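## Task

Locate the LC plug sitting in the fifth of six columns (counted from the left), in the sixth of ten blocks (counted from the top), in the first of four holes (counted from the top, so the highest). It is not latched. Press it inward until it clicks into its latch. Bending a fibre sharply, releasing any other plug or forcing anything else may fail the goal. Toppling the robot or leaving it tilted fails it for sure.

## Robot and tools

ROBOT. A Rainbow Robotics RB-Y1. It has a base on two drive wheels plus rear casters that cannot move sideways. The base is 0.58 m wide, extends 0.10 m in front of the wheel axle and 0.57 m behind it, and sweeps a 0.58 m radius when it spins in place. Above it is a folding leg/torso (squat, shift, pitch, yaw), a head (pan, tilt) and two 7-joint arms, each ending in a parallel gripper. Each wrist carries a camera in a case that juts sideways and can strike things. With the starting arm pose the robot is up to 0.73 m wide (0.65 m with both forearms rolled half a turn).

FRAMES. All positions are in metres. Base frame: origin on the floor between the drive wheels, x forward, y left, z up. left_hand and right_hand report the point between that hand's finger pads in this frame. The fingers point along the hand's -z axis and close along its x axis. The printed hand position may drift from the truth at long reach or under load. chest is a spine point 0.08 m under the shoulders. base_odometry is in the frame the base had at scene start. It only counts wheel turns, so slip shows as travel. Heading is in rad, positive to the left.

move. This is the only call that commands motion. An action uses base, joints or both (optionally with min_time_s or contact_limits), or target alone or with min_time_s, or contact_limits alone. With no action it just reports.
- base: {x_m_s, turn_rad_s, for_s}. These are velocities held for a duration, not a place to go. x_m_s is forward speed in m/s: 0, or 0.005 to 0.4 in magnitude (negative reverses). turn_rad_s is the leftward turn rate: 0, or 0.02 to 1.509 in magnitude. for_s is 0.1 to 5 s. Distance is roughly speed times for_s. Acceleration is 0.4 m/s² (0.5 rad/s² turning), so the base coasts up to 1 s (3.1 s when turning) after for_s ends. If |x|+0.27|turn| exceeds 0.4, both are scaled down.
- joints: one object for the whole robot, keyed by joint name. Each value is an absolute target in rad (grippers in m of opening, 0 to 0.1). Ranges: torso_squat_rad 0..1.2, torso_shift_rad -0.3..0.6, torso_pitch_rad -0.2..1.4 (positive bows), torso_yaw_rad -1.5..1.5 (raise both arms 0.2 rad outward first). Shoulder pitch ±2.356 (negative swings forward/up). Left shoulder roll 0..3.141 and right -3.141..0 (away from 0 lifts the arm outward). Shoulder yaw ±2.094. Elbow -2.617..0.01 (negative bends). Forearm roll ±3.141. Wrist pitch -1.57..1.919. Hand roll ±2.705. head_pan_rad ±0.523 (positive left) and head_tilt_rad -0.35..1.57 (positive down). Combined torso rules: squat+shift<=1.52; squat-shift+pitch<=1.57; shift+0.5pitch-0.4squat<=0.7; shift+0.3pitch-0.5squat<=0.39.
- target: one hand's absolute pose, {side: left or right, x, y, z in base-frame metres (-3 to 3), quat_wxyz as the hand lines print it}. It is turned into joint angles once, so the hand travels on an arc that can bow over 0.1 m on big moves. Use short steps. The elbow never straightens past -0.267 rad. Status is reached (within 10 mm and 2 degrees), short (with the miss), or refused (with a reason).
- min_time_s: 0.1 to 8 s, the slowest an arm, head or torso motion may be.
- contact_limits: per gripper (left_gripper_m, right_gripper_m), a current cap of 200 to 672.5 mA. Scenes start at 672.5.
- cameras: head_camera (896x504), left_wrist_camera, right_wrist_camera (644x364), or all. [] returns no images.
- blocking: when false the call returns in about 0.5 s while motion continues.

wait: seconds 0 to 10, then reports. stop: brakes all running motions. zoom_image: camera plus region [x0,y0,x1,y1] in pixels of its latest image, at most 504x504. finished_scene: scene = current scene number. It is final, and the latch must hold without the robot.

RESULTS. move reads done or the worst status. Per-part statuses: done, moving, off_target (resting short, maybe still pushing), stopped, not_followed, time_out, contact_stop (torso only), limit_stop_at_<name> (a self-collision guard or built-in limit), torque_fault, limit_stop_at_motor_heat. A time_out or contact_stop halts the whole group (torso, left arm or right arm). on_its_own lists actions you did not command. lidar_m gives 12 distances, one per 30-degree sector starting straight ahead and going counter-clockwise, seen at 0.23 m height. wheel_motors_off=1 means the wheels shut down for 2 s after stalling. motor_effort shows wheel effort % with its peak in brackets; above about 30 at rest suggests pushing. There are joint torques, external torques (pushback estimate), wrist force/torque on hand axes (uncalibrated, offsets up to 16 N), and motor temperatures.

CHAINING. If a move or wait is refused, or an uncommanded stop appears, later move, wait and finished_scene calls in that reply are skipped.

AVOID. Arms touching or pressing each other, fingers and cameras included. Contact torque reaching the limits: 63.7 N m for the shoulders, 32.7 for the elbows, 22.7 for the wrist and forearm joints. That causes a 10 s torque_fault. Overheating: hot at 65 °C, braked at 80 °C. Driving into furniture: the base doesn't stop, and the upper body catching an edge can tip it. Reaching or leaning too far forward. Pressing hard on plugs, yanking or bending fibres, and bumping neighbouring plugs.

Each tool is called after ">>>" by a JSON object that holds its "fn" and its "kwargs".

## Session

>>> {"fn": "move", "kwargs": {}}

>>> {"fn": "zoom_image", "kwargs": {"camera": "head_camera", "region": [380, 180, 680, 460]}}

Scene clock: 0.00 s.
Joint torques (N m): no reading
External joint torques (N m): no reading
Motor temperatures (°C): left_arm=[24 28 31 31 37 39 30] | right_arm=[27 32 30 37 31 33 37]
Wrist force (N): no reading
Wrist torque (N m): no reading
Wrist force, peak (N): no reading
base_odometry: x=+0.000 y=+0.000 heading=+0.000
lidar_m: 1.61 1.25 2.20 2.17 2.24 2.98 4.28 3.66 2.62 2.48 2.38 1.40
base_status: not commanded
joint_positions: torso_squat_rad=+0.350 torso_shift_rad=+0.000 torso_pitch_rad=+0.000 torso_yaw_rad=+0.000 left_shoulder_pitch_rad=-0.050 left_shoulder_roll_rad=+0.012 left_shoulder_yaw_rad=-0.042 left_elbow_rad=-0.191 left_forearm_roll_rad=+0.034 left_wrist_pitch_rad=-0.011 left_hand_roll_rad=-0.041 left_gripper_m=+0.101 right_shoulder_pitch_rad=+0.040 right_shoulder_roll_rad=-0.020 right_shoulder_yaw_rad=+0.026 right_elbow_rad=-0.231 right_forearm_roll_rad=+0.035 right_wrist_pitch_rad=+0.045 right_hand_roll_rad=+0.016 right_gripper_m=+0.100 head_pan_rad=+0.000 head_tilt_rad=+0.400
joint_status: not commanded
wheel_motors_off: 0
motor_effort: left_wheel=+1 right_wheel=+2
chest: x=-0.2280 y=-0.0005 z=+1.2475 quat_wxyz=(+1.000, +0.000, +0.000, +0.000) (m; base frame)
left_hand: x=-0.0972 y=+0.2233 z=+0.5739 quat_wxyz=(+0.992, +0.004, -0.124, -0.033) (m; base frame)
right_hand: x=-0.1550 y=-0.2338 z=+0.5653 quat_wxyz=(+0.997, -0.011, -0.073, +0.032) (m; base frame)
pictures: head_camera, left_wrist_camera, right_wrist_camera
camera_calibration:
left_wrist_camera: T_world_to_cam=[[0.965259, -0.0877743, 0.246111, -0.0257394], [-0.193958, -0.871824, 0.44978, -0.0591344], [0.175087, -0.48189, -0.858561, 0.692892], [0, 0, 0, 1]] pos_world=[-0.107941, 0.280083, 0.627822]
right_wrist_camera: T_world_to_cam=[[-0.988274, -0.0755259, -0.132701, -0.100074], [-0.12499, 0.899346, 0.418991, -0.0154309], [0.0876991, 0.430665, -0.898241, 0.697639], [0, 0, 0, 1]] pos_world=[-0.162012, -0.294129, 0.619833]

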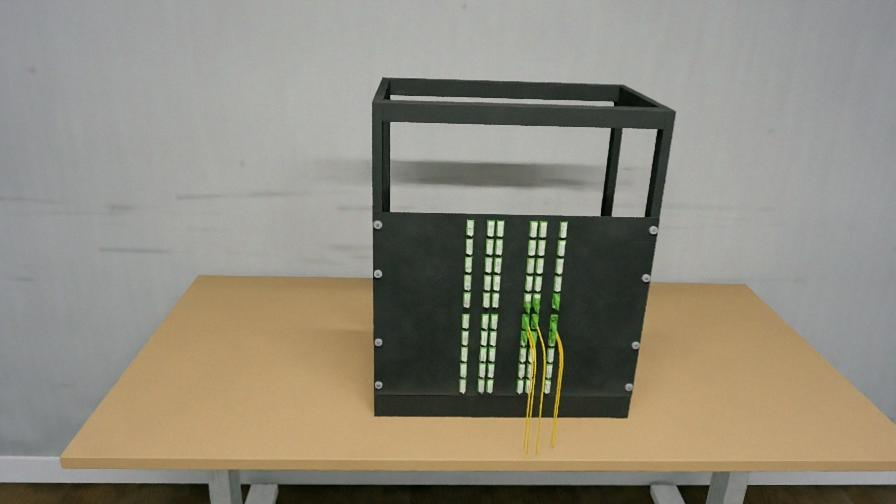

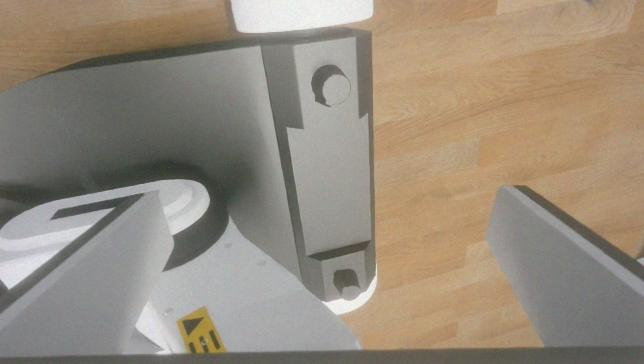

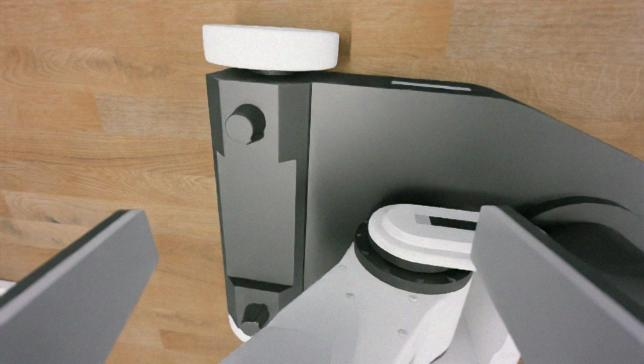

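Scaled by 1.680.

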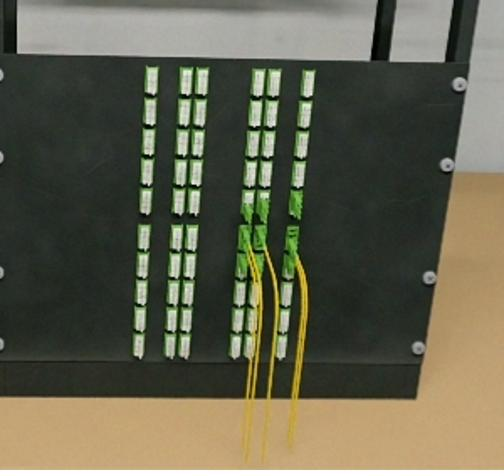

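>>> {"fn": "move", "kwargs": {"joints": {"right_shoulder_pitch_rad":0.2,"right_shoulder_roll_rad":-0.25,"right_shoulder_yaw_rad":0.2,"right_elbow_rad":-1.9,"right_forearm_roll_rad":0.5,"right_wrist_pitch_rad":0.35,"left_shoulder_pitch_rad":0.0,"left_shoulder_roll_rad":0.25,"left_elbow_rad":-1.9,"left_wrist_pitch_rad":0.3,"left_gripper_m":0.0,"right_gripper_m":0.01,"head_tilt_rad":0.7}, "cameras": []}}

>>> {"fn": "move", "kwargs": {"target": {"side":"right","x":0.16,"y":-0.18,"z":0.96,"quat_wxyz":[0.561,-0.4304,-0.4304,0.561]}, "cameras": []}}

>>> {"fn": "move", "kwargs": {"target": {"side":"left","x":0.14,"y":0.01,"z":1.0,"quat_wxyz":[0.7011,-0.0923,-0.7011,-0.0923]}, "cameras": []}}

>>> {"fn": "move", "kwargs": {"base": {"x_m_s":0.15,"for_s":3.8}}}

Scene clock: 3.50 s.
Joint torques (N m): left_arm=[-10.01 4.51 3.13 -10.34 -0.11 -1.86 -0.26] | right_arm=[-7.31 -2.41 -1.91 -10.68 0.44 -1.33 -0.05]
External joint torques (N m): left_arm=[1.66 0.76 0.02 0.21 -0.03 0.11 -0.21] | right_arm=[0.27 0.19 0.68 -0.64 -0.14 0.11 -0.09]
Motor temperatures (°C): left_arm=[24 28 31 31 37 39 30] | right_arm=[27 32 30 37 31 33 37]
Wrist force (N): left_arm=[-16.2 -9.8 5.0] | right_arm=[-7.1 -1.3 3.0]
Wrist torque (N m): left_arm=[1.72 -1.84 -0.31] | right_arm=[0.52 -0.24 0.44]
Wrist force, peak (N): left_arm=[-17.4 -10.2 5.3] | right_arm=[-7.7 -1.3 3.3]
move: done
base_odometry: x=+0.000 y=+0.000 heading=+0.000
lidar_m: 1.61 1.25 2.20 2.17 2.23 2.98 4.27 3.66 2.62 2.49 2.38 1.39
base_status: not commanded
joint_positions: torso_squat_rad=+0.350 torso_shift_rad=+0.000 torso_pitch_rad=+0.000 torso_yaw_rad=+0.000 left_shoulder_pitch_rad=+0.000 left_shoulder_roll_rad=+0.250 left_shoulder_yaw_rad=-0.042 left_elbow_rad=-1.900 left_forearm_roll_rad=+0.034 left_wrist_pitch_rad=+0.300 left_hand_roll_rad=-0.041 left_gripper_m=+0.001 right_shoulder_pitch_rad=+0.200 right_shoulder_roll_rad=-0.250 right_shoulder_yaw_rad=+0.200 right_elbow_rad=-1.900 right_forearm_roll_rad=+0.500 right_wrist_pitch_rad=+0.350 right_hand_roll_rad=+0.016 right_gripper_m=+0.010 head_pan_rad=+0.000 head_tilt_rad=+0.700
joint_status: all done
wheel_motors_off: 0
motor_effort: left_wheel=+1(1) right_wheel=+2(5)
chest: x=-0.2280 y=-0.0005 z=+1.2475 quat_wxyz=(+1.000, +0.000, +0.000, +0.000) (m; base frame)
left_hand: x=+0.2853 y=+0.2498 z=+1.1130 quat_wxyz=(+0.693, +0.071, -0.709, -0.110) (m; base frame)
right_hand: x=+0.2281 y=-0.2452 z=+1.0092 quat_wxyz=(+0.720, -0.240, -0.595, +0.265) (m; base frame)
pictures: none
No camera images: "cameras" was empty.

Scene clock: 4.60 s.
Joint torques (N m): left_arm=[-10.17 4.36 3.18 -10.3 -0.01 -1.96 -0.37] | right_arm=[-4.92 0.04 -1.57 -11.71 0.57 -0.96 -0.23]
External joint torques (N m): left_arm=[1.5 0.6 0.07 0.25 0.08 0.01 -0.32] | right_arm=[-0.75 0.29 -0.27 -1.74 -0.17 -0.1 -0.23]
Motor temperatures (°C): left_arm=[24 28 31 31 37 39 30] | right_arm=[27 32 30 37 31 33 37]
Wrist force (N): left_arm=[-16.3 -10.3 5.3] | right_arm=[-2.7 0.4 2.3]
Wrist torque (N m): left_arm=[1.78 -1.88 -0.31] | right_arm=[0.46 0.09 0.49]
Wrist force, peak (N): left_arm=[-16.2 -10.5 5.5] | right_arm=[-7.4 -1.1 3.0]
move: done
base_odometry: x=+0.000 y=+0.000 heading=+0.000
lidar_m: 1.60 1.25 2.19 2.18 2.24 2.98 4.28 3.66 2.62 2.49 2.37 1.39
base_status: not commanded
joint_positions: torso_squat_rad=+0.350 torso_shift_rad=+0.000 torso_pitch_rad=+0.000 torso_yaw_rad=+0.000 left_shoulder_pitch_rad=+0.000 left_shoulder_roll_rad=+0.250 left_shoulder_yaw_rad=-0.042 left_elbow_rad=-1.900 left_forearm_roll_rad=+0.034 left_wrist_pitch_rad=+0.300 left_hand_roll_rad=-0.041 left_gripper_m=+0.001 right_shoulder_pitch_rad=+0.366 right_shoulder_roll_rad=-0.248 right_shoulder_yaw_rad=+0.450 right_elbow_rad=-1.942 right_forearm_roll_rad=+0.964 right_wrist_pitch_rad=+0.426 right_hand_roll_rad=+0.465 right_gripper_m=+0.010 head_pan_rad=+0.000 head_tilt_rad=+0.700
joint_status: all done
wheel_motors_off: 0
motor_effort: left_wheel=+1(1) right_wheel=+4(5)
chest: x=-0.2280 y=-0.0005 z=+1.2475 quat_wxyz=(+1.000, +0.000, +0.000, +0.000) (m; base frame)
left_hand: x=+0.2853 y=+0.2498 z=+1.1130 quat_wxyz=(+0.693, +0.071, -0.709, -0.110) (m; base frame)
right_hand: x=+0.1599 y=-0.1801 z=+0.9600 quat_wxyz=(+0.561, -0.430, -0.432, +0.561) (m; base frame)
right_hand_status: reached (checked arc, planned for 0.6 s): 0 mm and 0.2 deg off.
pictures: none
No camera images: "cameras" was empty.

Scene clock: 4.90 s.
Joint torques (N m): left_arm=[-9.89 3.74 2.88 -10.55 -0.19 -2.02 -0.32] | right_arm=[-4.96 0.3 -1.66 -11.75 0.61 -0.91 0]
External joint torques (N m): left_arm=[1.78 -0.02 -0.22 0 -0.11 -0.04 -0.27] | right_arm=[-0.79 0.54 -0.36 -1.78 -0.13 -0.05 0.01]
Motor temperatures (°C): left_arm=[24 28 31 31 37 39 30] | right_arm=[27 32 30 37 31 33 37]
Wrist force (N): left_arm=[-16.6 -9.7 5.3] | right_arm=[-2.6 0.3 2.2]
Wrist torque (N m): left_arm=[1.71 -1.90 -0.32] | right_arm=[0.45 0.10 0.51]
Wrist force, peak (N): left_arm=[-16.5 -10.1 5.3] | right_arm=[-2.7 0.5 2.1]
move: refused
base_odometry: x=+0.000 y=+0.000 heading=+0.000
lidar_m: 1.61 1.25 2.20 2.18 2.23 2.96 4.27 3.66 2.61 2.49 2.38 1.39
base_status: not commanded
joint_positions: torso_squat_rad=+0.350 torso_shift_rad=+0.000 torso_pitch_rad=+0.000 torso_yaw_rad=+0.000 left_shoulder_pitch_rad=+0.000 left_shoulder_roll_rad=+0.250 left_shoulder_yaw_rad=-0.042 left_elbow_rad=-1.900 left_forearm_roll_rad=+0.034 left_wrist_pitch_rad=+0.300 left_hand_roll_rad=-0.041 left_gripper_m=+0.001 right_shoulder_pitch_rad=+0.366 right_shoulder_roll_rad=-0.248 right_shoulder_yaw_rad=+0.450 right_elbow_rad=-1.942 right_forearm_roll_rad=+0.964 right_wrist_pitch_rad=+0.426 right_hand_roll_rad=+0.465 right_gripper_m=+0.010 head_pan_rad=+0.000 head_tilt_rad=+0.700
joint_status: not commanded
wheel_motors_off: 0
motor_effort: left_wheel=+1(1) right_wheel=+3(5)
chest: x=-0.2280 y=-0.0005 z=+1.2475 quat_wxyz=(+1.000, +0.000, +0.000, +0.000) (m; base frame)
left_hand: x=+0.2853 y=+0.2498 z=+1.1130 quat_wxyz=(+0.693, +0.071, -0.709, -0.110) (m; base frame)
left_hand_status: refused: the posture found for that pose stands 19 mm from the torso (limit 20 mm). Nothing moved. The solve starts from where the arm stands: from another posture it may find a clear one.
right_hand: x=+0.1599 y=-0.1801 z=+0.9600 quat_wxyz=(+0.561, -0.430, -0.432, +0.561) (m; base frame)
pictures: none
No camera images: "cameras" was empty.

not run: a stop that you did not command came earlier in this reply.

>>> {"fn": "move", "kwargs": {"joints": {"left_shoulder_pitch_rad":0.254,"left_shoulder_roll_rad":0.133,"left_shoulder_yaw_rad":-0.776,"left_elbow_rad":-1.746,"left_forearm_roll_rad":1.291,"left_wrist_pitch_rad":-0.451,"left_hand_roll_rad":-1.337}, "cameras": []}}

>>> {"fn": "move", "kwargs": {"base": {"x_m_s":0.15,"for_s":3.8}}}

Scene clock: 6.93 s.
Joint torques (N m): left_arm=[-5.1 -5.22 0.02 -10.64 -1.29 -0.54 0.06] | right_arm=[-4.13 -0.33 -1.57 -11.52 0.47 -0.72 -0.21]
External joint torques (N m): left_arm=[-0.15 -0.17 0.54 -0.15 -0.31 -0.07 0.11] | right_arm=[0.04 -0.09 -0.27 -1.54 -0.28 0.14 -0.21]
Motor temperatures (°C): left_arm=[24 28 31 31 37 39 30] | right_arm=[27 32 30 37 31 33 37]
Wrist force (N): left_arm=[-16.7 -8.1 5.4] | right_arm=[-2.7 0.6 2.4]
Wrist torque (N m): left_arm=[1.62 -1.89 -0.28] | right_arm=[0.43 0.09 0.50]
Wrist force, peak (N): left_arm=[-17.5 -8.8 6.3] | right_arm=[-2.7 0.5 2.5]
move: done
base_odometry: x=+0.000 y=+0.000 heading=+0.000
lidar_m: 1.61 1.26 2.20 2.18 2.24 2.97 4.27 3.66 2.62 2.49 2.37 1.39
base_status: not commanded
joint_positions: torso_squat_rad=+0.350 torso_shift_rad=+0.000 torso_pitch_rad=+0.000 torso_yaw_rad=+0.000 left_shoulder_pitch_rad=+0.254 left_shoulder_roll_rad=+0.133 left_shoulder_yaw_rad=-0.776 left_elbow_rad=-1.746 left_forearm_roll_rad=+1.291 left_wrist_pitch_rad=-0.451 left_hand_roll_rad=-1.337 left_gripper_m=+0.001 right_shoulder_pitch_rad=+0.366 right_shoulder_roll_rad=-0.248 right_shoulder_yaw_rad=+0.450 right_elbow_rad=-1.942 right_forearm_roll_rad=+0.964 right_wrist_pitch_rad=+0.426 right_hand_roll_rad=+0.465 right_gripper_m=+0.010 head_pan_rad=+0.000 head_tilt_rad=+0.700
joint_status: all done
wheel_motors_off: 0
motor_effort: left_wheel=+0(1) right_wheel=+3(5)
chest: x=-0.2280 y=-0.0005 z=+1.2475 quat_wxyz=(+1.000, +0.000, +0.000, +0.000) (m; base frame)
left_hand: x=+0.1406 y=+0.0097 z=+1.0006 quat_wxyz=(+0.699, -0.093, -0.703, -0.092) (m; base frame)
right_hand: x=+0.1599 y=-0.1800 z=+0.9601 quat_wxyz=(+0.561, -0.430, -0.432, +0.561) (m; base frame)
pictures: none
No camera images: "cameras" was empty.

Scene clock: 11.73 s.
Joint torques (N m): left_arm=[-4.72 -5.63 -0.22 -10.42 -1.19 -0.31 0.1] | right_arm=[-3.97 0.8 -1.57 -11.35 0.68 -0.71 -0.17]
External joint torques (N m): left_arm=[0.23 -0.58 0.29 0.08 -0.21 0.15 0.15] | right_arm=[0.2 1.04 -0.27 -1.37 -0.07 0.15 -0.17]
Motor temperatures (°C): left_arm=[24 28 31 31 37 39 30] | right_arm=[27 32 30 37 31 33 37]
Wrist force (N): left_arm=[-16.5 -8.6 4.7] | right_arm=[-2.5 0.4 2.2]
Wrist torque (N m): left_arm=[1.66 -1.85 -0.30] | right_arm=[0.46 0.10 0.50]
Wrist force, peak (N): left_arm=[-17.0 -8.7 5.4] | right_arm=[-2.7 0.5 2.7]
move: done
base_odometry: x=+0.570 y=+0.001 heading=+0.001
lidar_m: 1.04 0.75 1.42 2.20 2.27 3.01 4.84 3.65 2.60 2.46 0.95 1.09
base_status: done (sent for 3.8 of 3.8 s)
joint_positions: torso_squat_rad=+0.350 torso_shift_rad=+0.000 torso_pitch_rad=+0.000 torso_yaw_rad=+0.000 left_shoulder_pitch_rad=+0.254 left_shoulder_roll_rad=+0.133 left_shoulder_yaw_rad=-0.776 left_elbow_rad=-1.746 left_forearm_roll_rad=+1.291 left_wrist_pitch_rad=-0.451 left_hand_roll_rad=-1.337 left_gripper_m=+0.001 right_shoulder_pitch_rad=+0.366 right_shoulder_roll_rad=-0.248 right_shoulder_yaw_rad=+0.450 right_elbow_rad=-1.942 right_forearm_roll_rad=+0.964 right_wrist_pitch_rad=+0.426 right_hand_roll_rad=+0.465 right_gripper_m=+0.010 head_pan_rad=+0.000 head_tilt_rad=+0.700
joint_status: not commanded
wheel_motors_off: 0
motor_effort: left_wheel=+15(46) right_wheel=-18(50)
chest: x=-0.2280 y=-0.0005 z=+1.2475 quat_wxyz=(+1.000, +0.000, +0.000, +0.000) (m; base frame)
left_hand: x=+0.1406 y=+0.0097 z=+1.0006 quat_wxyz=(+0.699, -0.093, -0.703, -0.092) (m; base frame)
right_hand: x=+0.1600 y=-0.1800 z=+0.9601 quat_wxyz=(+0.561, -0.430, -0.432, +0.561) (m; base frame)
pictures: head_camera, left_wrist_camera, right_wrist_camera
camera_calibration:
head_camera: T_world_to_cam=[[0.0283117, -0.999399, 0.020009, -0.0217405], [-0.62909, -0.0333699, -0.776616, 1.05369], [0.776817, 0.00939984, -0.629657, 1.01415], [0, 0, 0, 1]] pos_world=[-0.12433, 0.00390116, 1.45731]
left_wrist_camera: T_world_to_cam=[[-0.0130832, -0.0184992, 0.999743, -0.996188], [-0.694098, -0.719532, -0.0223975, 0.150259], [0.719762, -0.694213, -0.0034265, -0.0154801], [0, 0, 0, 1]] pos_world=[0.102403, 0.0789407, 0.999244]
right_wrist_camera: T_world_to_cam=[[-0.00872853, -0.999902, 0.0109013, -0.193415], [-0.66311, -0.00237211, -0.748519, 0.854906], [0.748471, -0.0137622, -0.663024, 0.589936], [0, 0, 0, 1]] pos_world=[0.123658, -0.183249, 1.03316]

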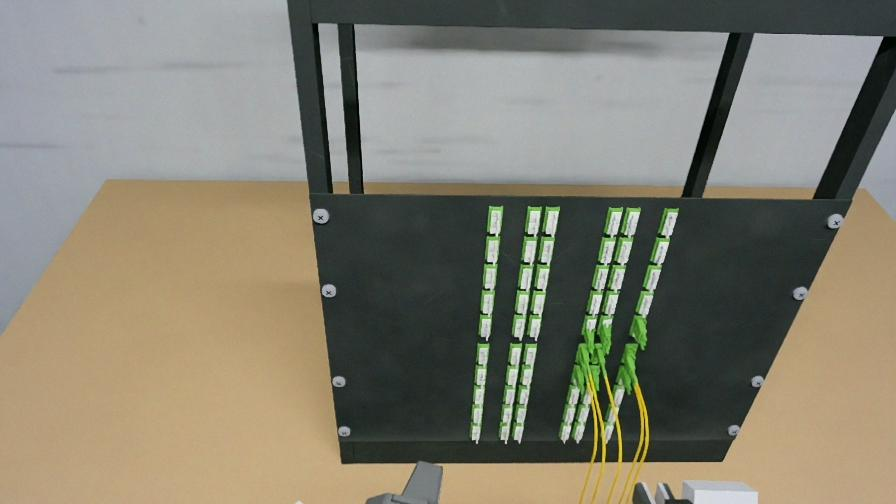

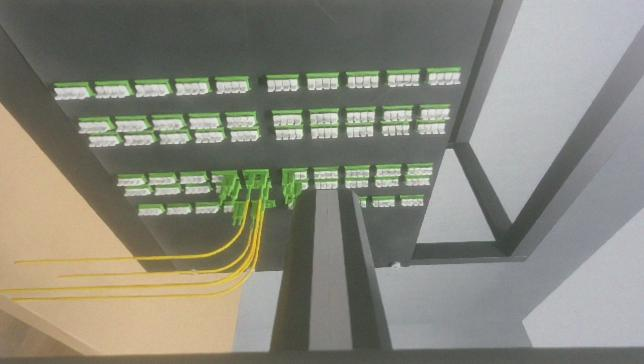

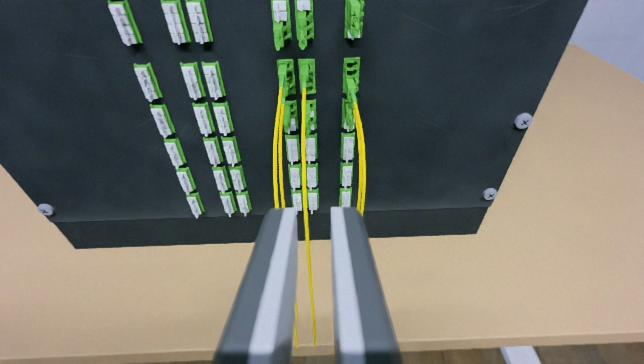

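>>> {"fn": "zoom_image", "kwargs": {"camera": "right_wrist_camera", "region": [260, 0, 380, 120]}}

>>> {"fn": "zoom_image", "kwargs": {"camera": "left_wrist_camera", "region": [200, 140, 320, 260]}}

Scaled by 4.200 from the camera's 644x364 image, which has a finer 828x468 frame.

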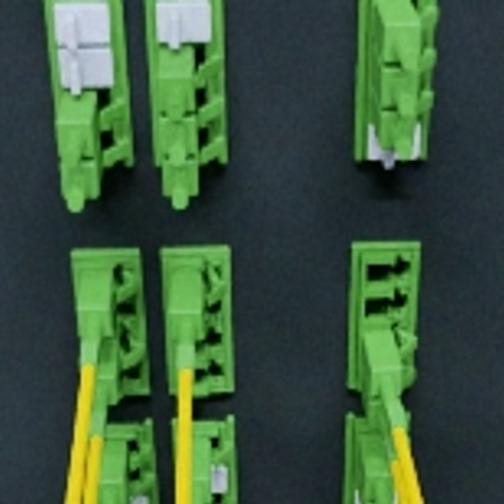

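Scaled by 4.200 from the camera's 644x364 image, which has a finer 828x468 frame.

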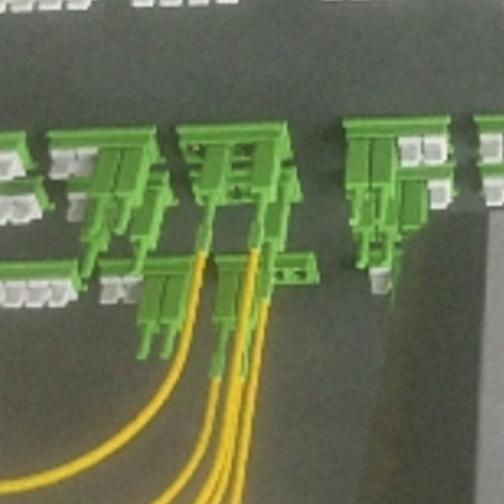

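>>> {"fn": "move", "kwargs": {"target": {"side":"right","x":0.24,"y":-0.176,"z":0.94,"quat_wxyz":[0.5461,-0.4190,-0.4415,0.5755]}, "cameras": []}}

>>> {"fn": "move", "kwargs": {"target": {"side":"right","x":0.288,"y":-0.1755,"z":0.934,"quat_wxyz":[0.5461,-0.4190,-0.4415,0.5755]}, "min_time_s": 1, "cameras": ["right_wrist_camera","left_wrist_camera"]}}

>>> {"fn": "zoom_image", "kwargs": {"camera": "left_wrist_camera", "region": [200, 140, 320, 260]}}

>>> {"fn": "zoom_image", "kwargs": {"camera": "right_wrist_camera", "region": [250, 120, 370, 240]}}

Scene clock: 16.63 s.
Joint torques (N m): left_arm=[-4.66 -5.59 0.26 -10.54 -1.05 -0.6 0.22] | right_arm=[-9.08 -0.22 -4.15 -10.14 0.52 -1.11 -0.05]
External joint torques (N m): left_arm=[0.29 -0.53 0.77 -0.05 -0.07 -0.13 0.27] | right_arm=[0.07 0.65 -1.76 -0.37 -0.12 -0.29 -0.04]
Motor temperatures (°C): left_arm=[24 28 31 31 36 39 30] | right_arm=[27 32 30 37 31 33 37]
Wrist force (N): left_arm=[-16.3 -8.6 5.1] | right_arm=[-2.7 0.5 2.4]
Wrist torque (N m): left_arm=[1.67 -1.86 -0.31] | right_arm=[0.44 0.05 0.50]
Wrist force, peak (N): left_arm=[-16.9 -8.8 5.2] | right_arm=[-2.8 0.4 2.9]
move: done
base_odometry: x=+0.570 y=+0.001 heading=+0.002
lidar_m: 1.04 0.75 1.43 2.20 2.25 3.00 4.85 3.65 2.60 2.47 0.95 1.10
base_status: not commanded
joint_positions: torso_squat_rad=+0.350 torso_shift_rad=+0.000 torso_pitch_rad=+0.000 torso_yaw_rad=+0.000 left_shoulder_pitch_rad=+0.254 left_shoulder_roll_rad=+0.133 left_shoulder_yaw_rad=-0.776 left_elbow_rad=-1.746 left_forearm_roll_rad=+1.291 left_wrist_pitch_rad=-0.451 left_hand_roll_rad=-1.337 left_gripper_m=+0.001 right_shoulder_pitch_rad=+0.072 right_shoulder_roll_rad=-0.239 right_shoulder_yaw_rad=+0.397 right_elbow_rad=-1.629 right_forearm_roll_rad=+0.869 right_wrist_pitch_rad=+0.359 right_hand_roll_rad=+0.449 right_gripper_m=+0.010 head_pan_rad=+0.000 head_tilt_rad=+0.700
joint_status: all done
wheel_motors_off: 0
motor_effort: left_wheel=+16(16) right_wheel=-18(19)
chest: x=-0.2280 y=-0.0005 z=+1.2475 quat_wxyz=(+1.000, +0.000, +0.000, +0.000) (m; base frame)
left_hand: x=+0.1406 y=+0.0097 z=+1.0006 quat_wxyz=(+0.699, -0.093, -0.703, -0.092) (m; base frame)
right_hand: x=+0.2398 y=-0.1758 z=+0.9402 quat_wxyz=(+0.546, -0.418, -0.441, +0.576) (m; base frame)
right_hand_status: reached (checked arc, planned for 0.6 s): 0 mm and 0.1 deg off.
pictures: none
No camera images: "cameras" was empty.

Scene clock: 17.97 s.
Joint torques (N m): left_arm=[-4.77 -5.08 0.1 -10.28 -1.09 -0.42 0.16] | right_arm=[-12.91 -0.24 -3.64 -9.68 0.83 -0.99 -0.35]
External joint torques (N m): left_arm=[0.18 -0.03 0.61 0.22 -0.11 0.05 0.21] | right_arm=[-0.82 0.87 -1.22 -0.02 0.28 -0.24 -0.34]
Motor temperatures (°C): left_arm=[24 28 31 31 36 39 30] | right_arm=[27 32 30 37 31 33 37]
Wrist force (N): left_arm=[-16.5 -8.7 4.9] | right_arm=[-2.5 0.7 2.6]
Wrist torque (N m): left_arm=[1.67 -1.83 -0.28] | right_arm=[0.43 0.10 0.49]
Wrist force, peak (N): left_arm=[-17.1 -8.6 5.2] | right_arm=[-2.7 0.8 2.7]
move: done
base_odometry: x=+0.570 y=+0.001 heading=+0.002
lidar_m: 1.03 0.75 1.43 2.20 2.25 3.00 4.84 3.65 2.60 2.47 0.96 1.10
base_status: not commanded
joint_positions: torso_squat_rad=+0.350 torso_shift_rad=+0.000 torso_pitch_rad=+0.000 torso_yaw_rad=+0.000 left_shoulder_pitch_rad=+0.254 left_shoulder_roll_rad=+0.133 left_shoulder_yaw_rad=-0.776 left_elbow_rad=-1.746 left_forearm_roll_rad=+1.291 left_wrist_pitch_rad=-0.451 left_hand_roll_rad=-1.337 left_gripper_m=+0.001 right_shoulder_pitch_rad=-0.097 right_shoulder_roll_rad=-0.195 right_shoulder_yaw_rad=+0.341 right_elbow_rad=-1.410 right_forearm_roll_rad=+0.894 right_wrist_pitch_rad=+0.302 right_hand_roll_rad=+0.404 right_gripper_m=+0.010 head_pan_rad=+0.000 head_tilt_rad=+0.700
joint_status: all done
wheel_motors_off: 0
motor_effort: left_wheel=+16(16) right_wheel=-17(20)
chest: x=-0.2280 y=-0.0005 z=+1.2475 quat_wxyz=(+1.000, +0.000, +0.000, +0.000) (m; base frame)
left_hand: x=+0.1406 y=+0.0097 z=+1.0006 quat_wxyz=(+0.699, -0.093, -0.703, -0.092) (m; base frame)
right_hand: x=+0.2879 y=-0.1754 z=+0.9339 quat_wxyz=(+0.546, -0.419, -0.441, +0.576) (m; base frame)
right_hand_status: reached (checked arc, planned for 1.0 s): 0 mm and 0.1 deg off.
pictures: left_wrist_camera, right_wrist_camera
camera_calibration:
left_wrist_camera: T_world_to_cam=[[-0.0131544, -0.0184291, 0.999744, -0.996186], [-0.694096, -0.719534, -0.0223965, 0.150257], [0.719762, -0.694213, -0.00332651, -0.0155801], [0, 0, 0, 1]] pos_world=[0.102403, 0.0789406, 0.999244]
right_wrist_camera: T_world_to_cam=[[0.0430494, -0.998994, 0.012585, -0.203624], [-0.664454, -0.0380356, -0.746361, 0.912219], [0.746088, 0.0237683, -0.665423, 0.486397], [0, 0, 0, 1]] pos_world=[0.251998, -0.180283, 1.00707]

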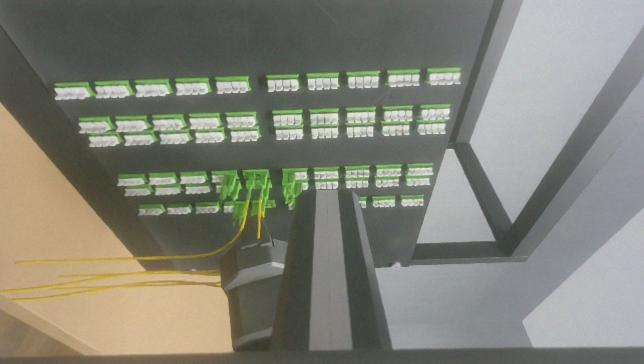

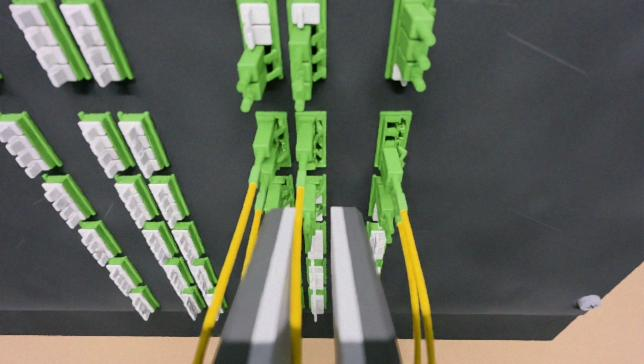

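Scaled by 4.200 from the camera's 644x364 image, which has a finer 828x468 frame.

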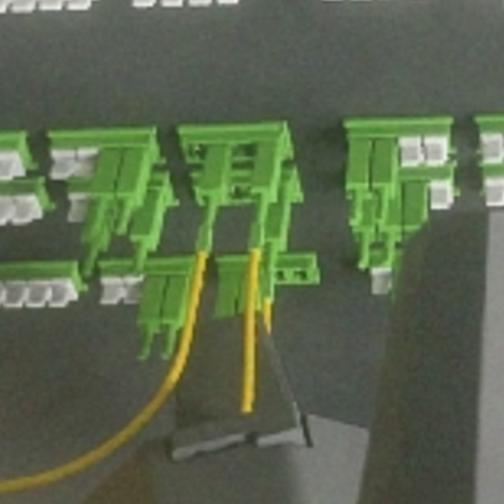

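Scaled by 4.200 from the camera's 644x364 image, which has a finer 828x468 frame.

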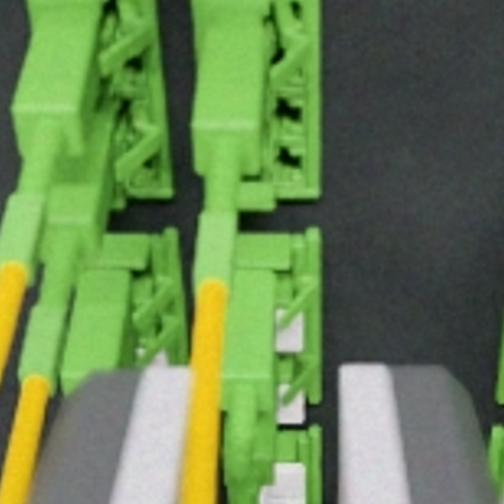

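>>> {"fn": "move", "kwargs": {"target": {"side":"right","x":0.298,"y":-0.1714,"z":0.9355,"quat_wxyz":[0.5461,-0.4190,-0.4415,0.5755]}, "min_time_s": 1, "cameras": ["right_wrist_camera","left_wrist_camera"]}}

>>> {"fn": "zoom_image", "kwargs": {"camera": "left_wrist_camera", "region": [220, 150, 320, 250]}}

>>> {"fn": "zoom_image", "kwargs": {"camera": "right_wrist_camera", "region": [270, 130, 370, 230]}}

Scene clock: 20.30 s.
Joint torques (N m): left_arm=[-4.28 -5.54 0.22 -10.41 -1.03 -0.43 0.12] | right_arm=[-14.63 0.97 -4.18 -9.89 0.93 -0.34 -0.3]
External joint torques (N m): left_arm=[0.67 -0.49 0.73 0.09 -0.05 0.03 0.17] | right_arm=[-1.95 2.01 -1.8 -0.23 0.38 0.4 -0.29]
Motor temperatures (°C): left_arm=[24 28 31 31 36 39 30] | right_arm=[27 32 30 37 31 33 37]
Wrist force (N): left_arm=[-16.3 -8.3 4.8] | right_arm=[-2.5 0.8 2.8]
Wrist torque (N m): left_arm=[1.65 -1.83 -0.30] | right_arm=[0.40 0.09 0.50]
Wrist force, peak (N): left_arm=[-17.2 -8.5 5.1] | right_arm=[-2.7 1.0 2.8]
move: done
base_odometry: x=+0.570 y=+0.001 heading=+0.002
lidar_m: 1.04 0.76 1.43 2.20 2.26 3.01 4.84 3.65 2.60 2.47 0.96 1.09
base_status: not commanded
joint_positions: torso_squat_rad=+0.350 torso_shift_rad=+0.000 torso_pitch_rad=+0.000 torso_yaw_rad=+0.000 left_shoulder_pitch_rad=+0.254 left_shoulder_roll_rad=+0.133 left_shoulder_yaw_rad=-0.776 left_elbow_rad=-1.746 left_forearm_roll_rad=+1.291 left_wrist_pitch_rad=-0.451 left_hand_roll_rad=-1.337 left_gripper_m=+0.001 right_shoulder_pitch_rad=-0.133 right_shoulder_roll_rad=-0.184 right_shoulder_yaw_rad=+0.337 right_elbow_rad=-1.375 right_forearm_roll_rad=+0.895 right_wrist_pitch_rad=+0.304 right_hand_roll_rad=+0.402 right_gripper_m=+0.010 head_pan_rad=+0.000 head_tilt_rad=+0.700
joint_status: all done
wheel_motors_off: 0
motor_effort: left_wheel=+15(16) right_wheel=-17(20)
chest: x=-0.2280 y=-0.0005 z=+1.2475 quat_wxyz=(+1.000, +0.000, +0.000, +0.000) (m; base frame)
left_hand: x=+0.1406 y=+0.0097 z=+1.0006 quat_wxyz=(+0.699, -0.093, -0.703, -0.092) (m; base frame)
right_hand: x=+0.2972 y=-0.1713 z=+0.9359 quat_wxyz=(+0.546, -0.419, -0.441, +0.576) (m; base frame)
right_hand_status: reached (checked arc, planned for 1.0 s): 1 mm and 0.0 deg off.
pictures: left_wrist_camera, right_wrist_camera
camera_calibration:
left_wrist_camera: T_world_to_cam=[[-0.0131544, -0.0184291, 0.999744, -0.996186], [-0.694096, -0.719534, -0.0223965, 0.150257], [0.719762, -0.694213, -0.00332651, -0.0155801], [0, 0, 0, 1]] pos_world=[0.102403, 0.0789406, 0.999244]
right_wrist_camera: T_world_to_cam=[[0.043043, -0.998994, 0.0126123, -0.199974], [-0.663976, -0.0380365, -0.746786, 0.920209], [0.746514, 0.0237696, -0.664945, 0.480107], [0, 0, 0, 1]] pos_world=[0.261197, -0.176183, 1.00897]

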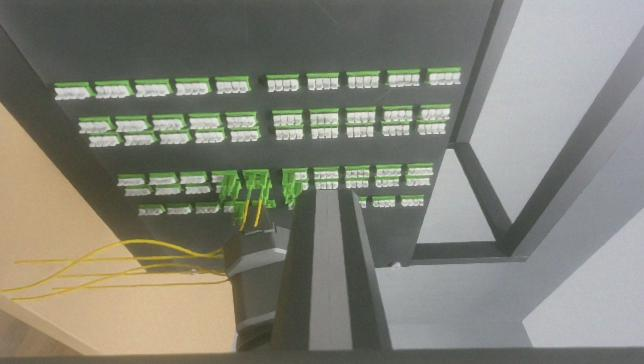

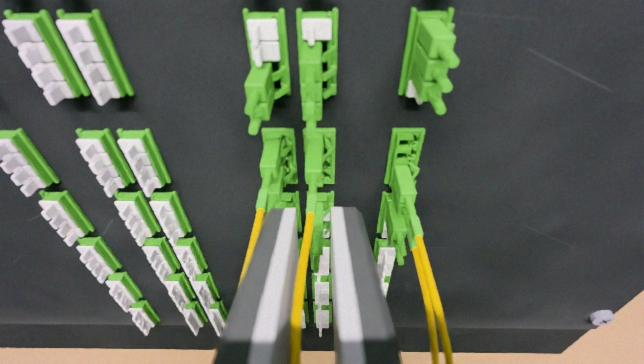

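Scaled by 5.040 from the camera's 644x364 image, which has a finer 828x468 frame.

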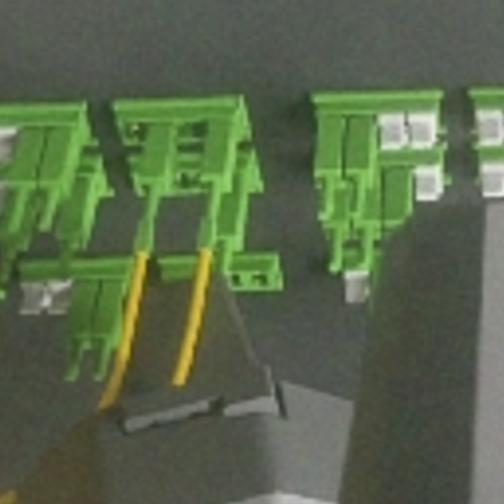

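Scaled by 5.040 from the camera's 644x364 image, which has a finer 828x468 frame.

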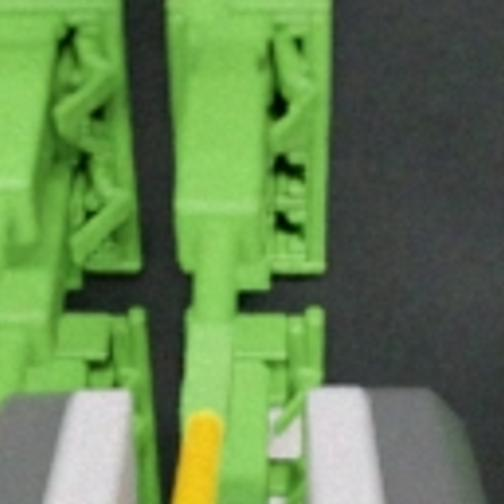

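>>> {"fn": "move", "kwargs": {"joints": {"right_gripper_m":0.0043}, "contact_limits": {"right_gripper_m":200}, "cameras": []}}

>>> {"fn": "move", "kwargs": {"target": {"side":"right","x":0.306,"y":-0.1706,"z":0.9343,"quat_wxyz":[0.5461,-0.4190,-0.4415,0.5755]}, "min_time_s": 1.2, "cameras": ["right_wrist_camera","left_wrist_camera"]}}

>>> {"fn": "zoom_image", "kwargs": {"camera": "left_wrist_camera", "region": [220, 150, 320, 250]}}

>>> {"fn": "zoom_image", "kwargs": {"camera": "right_wrist_camera", "region": [270, 130, 370, 230]}}

Scene clock: 21.90 s.
Joint torques (N m): left_arm=[-4.68 -5.66 -0.06 -10.37 -1.15 -0.44 0] | right_arm=[-14.38 0.46 -4.1 -9.48 0.68 -0.58 -0.21]
External joint torques (N m): left_arm=[0.27 -0.6 0.46 0.12 -0.18 0.03 0.05] | right_arm=[-1.7 1.5 -1.72 0.18 0.13 0.17 -0.21]
Motor temperatures (°C): left_arm=[24 28 31 31 36 39 30] | right_arm=[27 32 30 37 31 33 37]
Wrist force (N): left_arm=[-16.2 -8.6 5.1] | right_arm=[-2.6 0.6 2.8]
Wrist torque (N m): left_arm=[1.68 -1.84 -0.29] | right_arm=[0.40 0.09 0.50]
Wrist force, peak (N): left_arm=[-16.9 -8.7 5.2] | right_arm=[-2.5 0.9 3.0]
move: done
base_odometry: x=+0.570 y=+0.001 heading=+0.002
lidar_m: 1.03 0.75 1.43 2.20 2.27 3.00 4.84 3.65 2.59 2.47 0.95 1.09
base_status: not commanded
joint_positions: torso_squat_rad=+0.350 torso_shift_rad=+0.000 torso_pitch_rad=+0.000 torso_yaw_rad=+0.000 left_shoulder_pitch_rad=+0.254 left_shoulder_roll_rad=+0.133 left_shoulder_yaw_rad=-0.776 left_elbow_rad=-1.746 left_forearm_roll_rad=+1.291 left_wrist_pitch_rad=-0.451 left_hand_roll_rad=-1.337 left_gripper_m=+0.001 right_shoulder_pitch_rad=-0.133 right_shoulder_roll_rad=-0.184 right_shoulder_yaw_rad=+0.337 right_elbow_rad=-1.375 right_forearm_roll_rad=+0.895 right_wrist_pitch_rad=+0.304 right_hand_roll_rad=+0.402 right_gripper_m=+0.004 head_pan_rad=+0.000 head_tilt_rad=+0.700
joint_status: all done
wheel_motors_off: 0
motor_effort: left_wheel=+16(16) right_wheel=-17(20)
contact_limits: right_gripper_m 200 mA
chest: x=-0.2280 y=-0.0005 z=+1.2475 quat_wxyz=(+1.000, +0.000, +0.000, +0.000) (m; base frame)
left_hand: x=+0.1406 y=+0.0097 z=+1.0006 quat_wxyz=(+0.699, -0.093, -0.703, -0.092) (m; base frame)
right_hand: x=+0.2972 y=-0.1713 z=+0.9359 quat_wxyz=(+0.546, -0.419, -0.441, +0.576) (m; base frame)
pictures: none
No camera images: "cameras" was empty.

Scene clock: 23.43 s.
Joint torques (N m): left_arm=[-4.78 -5.68 0.23 -10.22 -0.99 -0.55 0.21] | right_arm=[-14.63 0.33 -3.7 -9.35 0.88 -1.16 -0.29]
External joint torques (N m): left_arm=[0.17 -0.63 0.75 0.28 -0.01 -0.08 0.26] | right_arm=[-1.45 1.39 -1.39 0.3 0.35 -0.44 -0.28]
Motor temperatures (°C): left_arm=[24 28 31 31 36 39 30] | right_arm=[27 32 30 37 31 33 37]
Wrist force (N): left_arm=[-16.3 -8.6 5.0] | right_arm=[-2.4 0.6 2.7]
Wrist torque (N m): left_arm=[1.66 -1.83 -0.30] | right_arm=[0.40 0.10 0.50]
Wrist force, peak (N): left_arm=[-16.8 -8.8 5.3] | right_arm=[-2.6 0.9 2.9]
move: done
base_odometry: x=+0.570 y=+0.001 heading=+0.002
lidar_m: 1.03 0.76 1.43 2.20 2.25 3.01 4.85 3.66 2.60 2.47 0.95 1.09
base_status: not commanded
joint_positions: torso_squat_rad=+0.350 torso_shift_rad=+0.000 torso_pitch_rad=+0.000 torso_yaw_rad=+0.000 left_shoulder_pitch_rad=+0.254 left_shoulder_roll_rad=+0.133 left_shoulder_yaw_rad=-0.776 left_elbow_rad=-1.746 left_forearm_roll_rad=+1.291 left_wrist_pitch_rad=-0.451 left_hand_roll_rad=-1.337 left_gripper_m=+0.001 right_shoulder_pitch_rad=-0.163 right_shoulder_roll_rad=-0.173 right_shoulder_yaw_rad=+0.324 right_elbow_rad=-1.331 right_forearm_roll_rad=+0.909 right_wrist_pitch_rad=+0.291 right_hand_roll_rad=+0.389 right_gripper_m=+0.004 head_pan_rad=+0.000 head_tilt_rad=+0.700
joint_status: all done
wheel_motors_off: 0
motor_effort: left_wheel=+16(16) right_wheel=-19(20)
contact_limits: right_gripper_m 200 mA
chest: x=-0.2280 y=-0.0005 z=+1.2475 quat_wxyz=(+1.000, +0.000, +0.000, +0.000) (m; base frame)
left_hand: x=+0.1406 y=+0.0097 z=+1.0006 quat_wxyz=(+0.699, -0.093, -0.703, -0.092) (m; base frame)
right_hand: x=+0.3052 y=-0.1704 z=+0.9345 quat_wxyz=(+0.546, -0.418, -0.441, +0.576) (m; base frame)
right_hand_status: reached (checked arc, planned for 1.2 s): 1 mm and 0.1 deg off.
pictures: left_wrist_camera, right_wrist_camera
camera_calibration:
left_wrist_camera: T_world_to_cam=[[-0.0131544, -0.0184291, 0.999744, -0.996186], [-0.694096, -0.719534, -0.0223965, 0.150257], [0.719762, -0.694213, -0.00332651, -0.0155801], [0, 0, 0, 1]] pos_world=[0.102403, 0.0789406, 0.999244]
right_wrist_camera: T_world_to_cam=[[0.0431376, -0.998993, 0.0123499, -0.19927], [-0.664931, -0.037934, -0.745941, 0.924147], [0.745658, 0.0239663, -0.665897, 0.474467], [0, 0, 0, 1]] pos_world=[0.2693, -0.175384, 1.00777]

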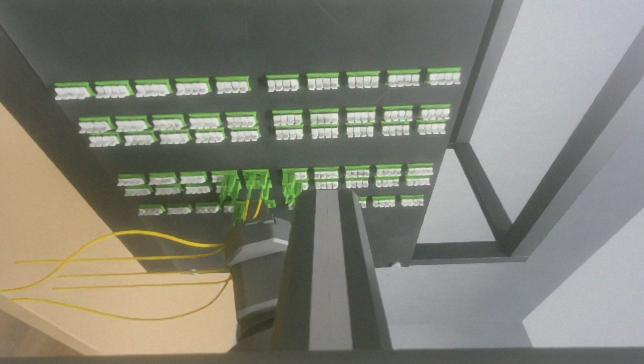

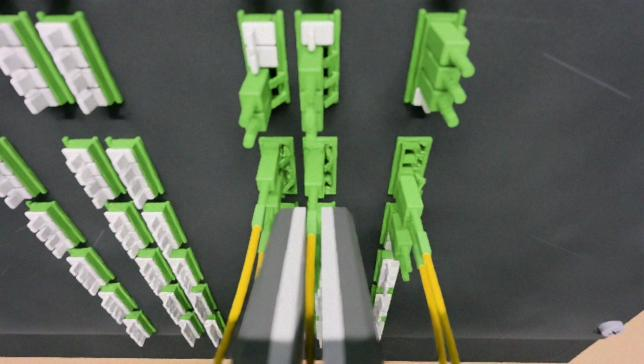

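Scaled by 5.040 from the camera's 644x364 image, which has a finer 828x468 frame.

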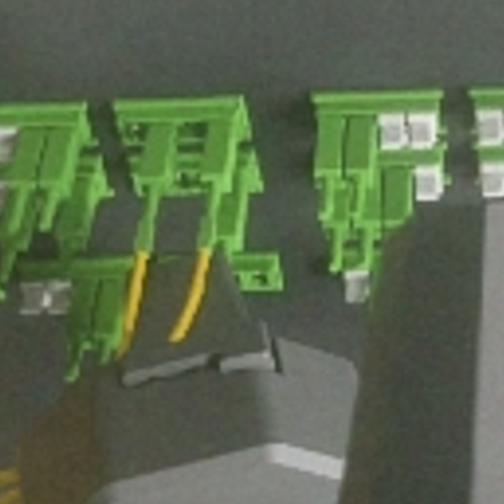

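Scaled by 5.040 from the camera's 644x364 image, which has a finer 828x468 frame.

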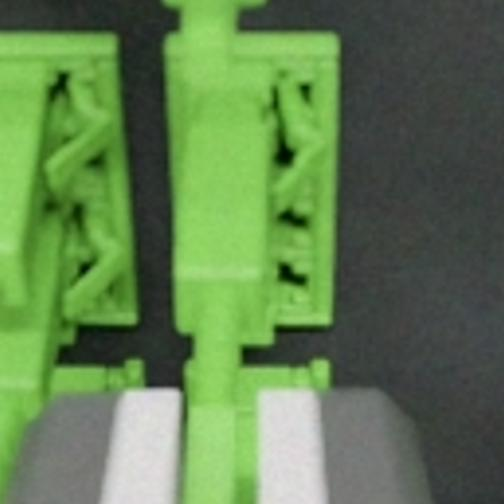

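>>> {"fn": "move", "kwargs": {"target": {"side":"right","x":0.312,"y":-0.1699,"z":0.9335,"quat_wxyz":[0.5461,-0.4190,-0.4415,0.5755]}, "min_time_s": 1.2, "cameras": ["right_wrist_camera","left_wrist_camera"]}}

>>> {"fn": "zoom_image", "kwargs": {"camera": "left_wrist_camera", "region": [220, 150, 320, 250]}}

>>> {"fn": "zoom_image", "kwargs": {"camera": "right_wrist_camera", "region": [270, 130, 370, 230]}}

Scene clock: 25.63 s.
Joint torques (N m): left_arm=[-4.84 -5.47 0.17 -10.27 -1.05 -0.48 0.11] | right_arm=[-15.34 0.85 -3.71 -9.84 0.65 -1.08 -0.2]
External joint torques (N m): left_arm=[0.11 -0.41 0.69 0.23 -0.07 -0.01 0.16] | right_arm=[-1.79 1.9 -1.49 -0.21 0.14 -0.38 -0.19]
Motor temperatures (°C): left_arm=[24 28 31 31 36 39 30] | right_arm=[27 32 30 37 31 33 37]
Wrist force (N): left_arm=[-16.5 -8.1 5.1] | right_arm=[-2.3 0.4 2.6]
Wrist torque (N m): left_arm=[1.60 -1.90 -0.32] | right_arm=[0.41 0.12 0.51]
Wrist force, peak (N): left_arm=[-16.9 -8.7 5.0] | right_arm=[-2.6 0.5 2.8]
move: done
base_odometry: x=+0.570 y=+0.001 heading=+0.002
lidar_m: 1.03 0.76 1.42 2.20 2.25 3.01 4.84 3.65 2.59 2.47 0.94 1.09
base_status: not commanded
joint_positions: torso_squat_rad=+0.350 torso_shift_rad=+0.000 torso_pitch_rad=+0.000 torso_yaw_rad=+0.000 left_shoulder_pitch_rad=+0.254 left_shoulder_roll_rad=+0.133 left_shoulder_yaw_rad=-0.776 left_elbow_rad=-1.746 left_forearm_roll_rad=+1.291 left_wrist_pitch_rad=-0.451 left_hand_roll_rad=-1.337 left_gripper_m=+0.001 right_shoulder_pitch_rad=-0.186 right_shoulder_roll_rad=-0.161 right_shoulder_yaw_rad=+0.309 right_elbow_rad=-1.294 right_forearm_roll_rad=+0.927 right_wrist_pitch_rad=+0.277 right_hand_roll_rad=+0.377 right_gripper_m=+0.004 head_pan_rad=+0.000 head_tilt_rad=+0.700
joint_status: all done
wheel_motors_off: 0
motor_effort: left_wheel=+16(16) right_wheel=-19(20)
contact_limits: right_gripper_m 200 mA
chest: x=-0.2280 y=-0.0005 z=+1.2475 quat_wxyz=(+1.000, +0.000, +0.000, +0.000) (m; base frame)
left_hand: x=+0.1406 y=+0.0097 z=+1.0006 quat_wxyz=(+0.699, -0.093, -0.703, -0.092) (m; base frame)
right_hand: x=+0.3114 y=-0.1697 z=+0.9336 quat_wxyz=(+0.546, -0.418, -0.441, +0.576) (m; base frame)
right_hand_status: reached (checked arc, planned for 1.2 s): 1 mm and 0.1 deg off.
pictures: left_wrist_camera, right_wrist_camera
camera_calibration:
left_wrist_camera: T_world_to_cam=[[-0.0131544, -0.0184291, 0.999744, -0.996186], [-0.694096, -0.719534, -0.0223965, 0.150257], [0.719762, -0.694213, -0.00332651, -0.0155801], [0, 0, 0, 1]] pos_world=[0.102403, 0.0789406, 0.999244]
right_wrist_camera: T_world_to_cam=[[0.0432093, -0.998989, 0.0124213, -0.198921], [-0.665031, -0.0380384, -0.745847, 0.927532], [0.745565, 0.023967, -0.666002, 0.469218], [0, 0, 0, 1]] pos_world=[0.2756, -0.174684, 1.00677]

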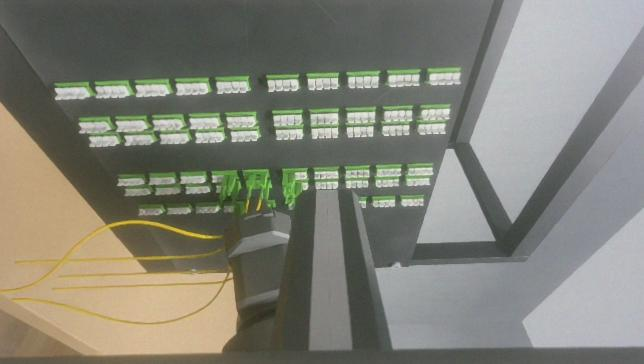

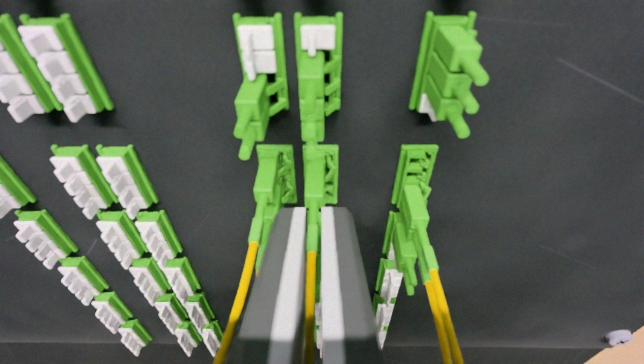

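Scaled by 5.040 from the camera's 644x364 image, which has a finer 828x468 frame.

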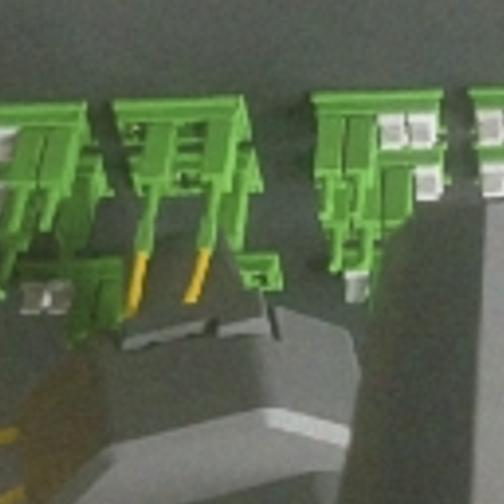

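Scaled by 5.040 from the camera's 644x364 image, which has a finer 828x468 frame.

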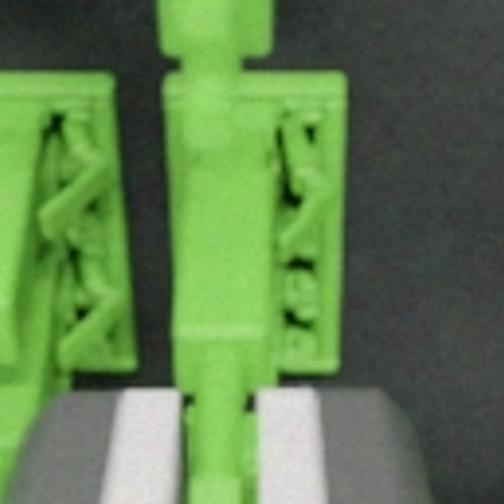

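>>> {"fn": "move", "kwargs": {"target": {"side":"right","x":0.3165,"y":-0.1695,"z":0.9327,"quat_wxyz":[0.5461,-0.4190,-0.4415,0.5755]}, "min_time_s": 1.2, "cameras": ["right_wrist_camera","left_wrist_camera"]}}

>>> {"fn": "zoom_image", "kwargs": {"camera": "right_wrist_camera", "region": [270, 130, 370, 230]}}

Scene clock: 27.93 s.
Joint torques (N m): left_arm=[-4.59 -5.44 -0.15 -10.59 -1.01 -0.49 0.2] | right_arm=[-18.3 0.62 -4.42 -10.51 0.69 -1.32 -0.13]
External joint torques (N m): left_arm=[0.36 -0.39 0.36 -0.09 -0.03 -0.03 0.26] | right_arm=[-4.47 1.67 -2.3 -0.88 0.21 -0.63 -0.12]
Motor temperatures (°C): left_arm=[24 28 31 31 36 39 30] | right_arm=[27 32 30 37 31 33 37]
Wrist force (N): left_arm=[-16.4 -8.2 5.3] | right_arm=[-2.5 2.0 7.1]
Wrist torque (N m): left_arm=[1.61 -1.88 -0.28] | right_arm=[0.44 0.12 0.50]
Wrist force, peak (N): left_arm=[-17.1 -8.6 5.2] | right_arm=[-2.0 0.7 11.1]
move: done
base_odometry: x=+0.570 y=+0.001 heading=+0.002
lidar_m: 1.04 0.75 1.43 2.20 2.27 3.00 4.85 3.65 2.59 2.47 0.95 1.09
base_status: not commanded
joint_positions: torso_squat_rad=+0.350 torso_shift_rad=+0.000 torso_pitch_rad=+0.000 torso_yaw_rad=+0.000 left_shoulder_pitch_rad=+0.254 left_shoulder_roll_rad=+0.133 left_shoulder_yaw_rad=-0.776 left_elbow_rad=-1.746 left_forearm_roll_rad=+1.291 left_wrist_pitch_rad=-0.451 left_hand_roll_rad=-1.337 left_gripper_m=+0.001 right_shoulder_pitch_rad=-0.203 right_shoulder_roll_rad=-0.151 right_shoulder_yaw_rad=+0.296 right_elbow_rad=-1.265 right_forearm_roll_rad=+0.946 right_wrist_pitch_rad=+0.264 right_hand_roll_rad=+0.366 right_gripper_m=+0.004 head_pan_rad=+0.000 head_tilt_rad=+0.700
joint_status: all done
wheel_motors_off: 0
motor_effort: left_wheel=+15(16) right_wheel=-17(20)
contact_limits: right_gripper_m 200 mA
chest: x=-0.2280 y=-0.0005 z=+1.2475 quat_wxyz=(+1.000, +0.000, +0.000, +0.000) (m; base frame)
left_hand: x=+0.1406 y=+0.0097 z=+1.0007 quat_wxyz=(+0.699, -0.093, -0.703, -0.092) (m; base frame)
right_hand: x=+0.3158 y=-0.1695 z=+0.9323 quat_wxyz=(+0.546, -0.418, -0.441, +0.576) (m; base frame)
right_hand_status: reached (checked arc, planned for 1.2 s): 1 mm and 0.1 deg off.
pictures: left_wrist_camera, right_wrist_camera
camera_calibration:
left_wrist_camera: T_world_to_cam=[[-0.0131544, -0.0184291, 0.999744, -0.996186], [-0.694096, -0.719534, -0.0223965, 0.150257], [0.719762, -0.694213, -0.00332651, -0.0155801], [0, 0, 0, 1]] pos_world=[0.102403, 0.0789406, 0.999244]
right_wrist_camera: T_world_to_cam=[[0.0430006, -0.998997, 0.0124533, -0.19877], [-0.665519, -0.0379387, -0.745416, 0.929222], [0.745142, 0.0237654, -0.666483, 0.465631], [0, 0, 0, 1]] pos_world=[0.280001, -0.174383, 1.00547]

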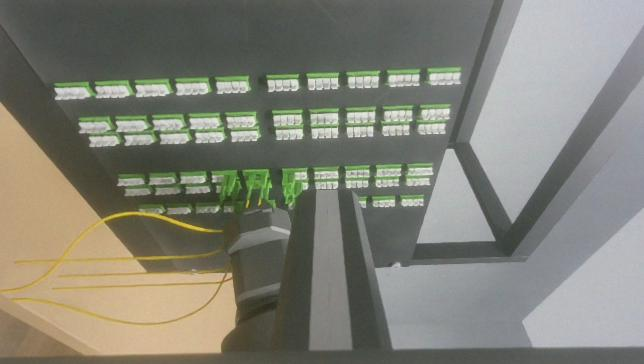

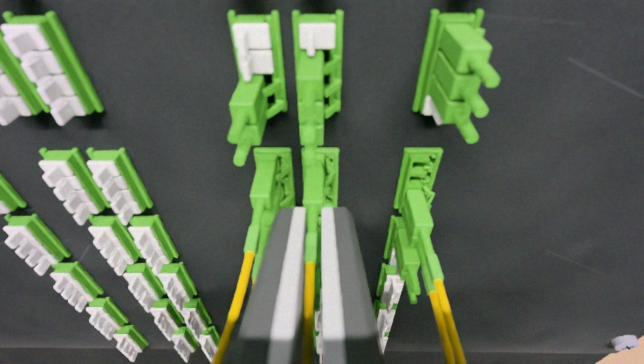

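Scaled by 5.040 from the camera's 644x364 image, which has a finer 828x468 frame.

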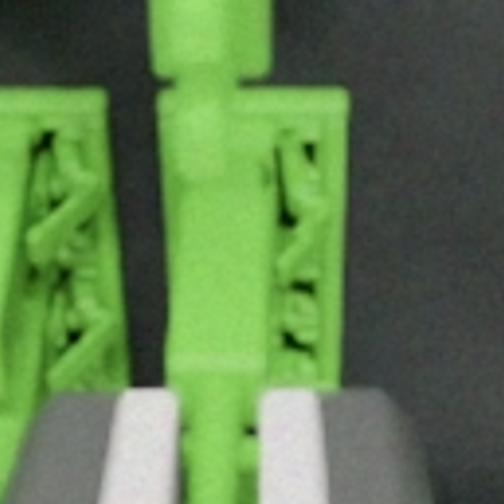

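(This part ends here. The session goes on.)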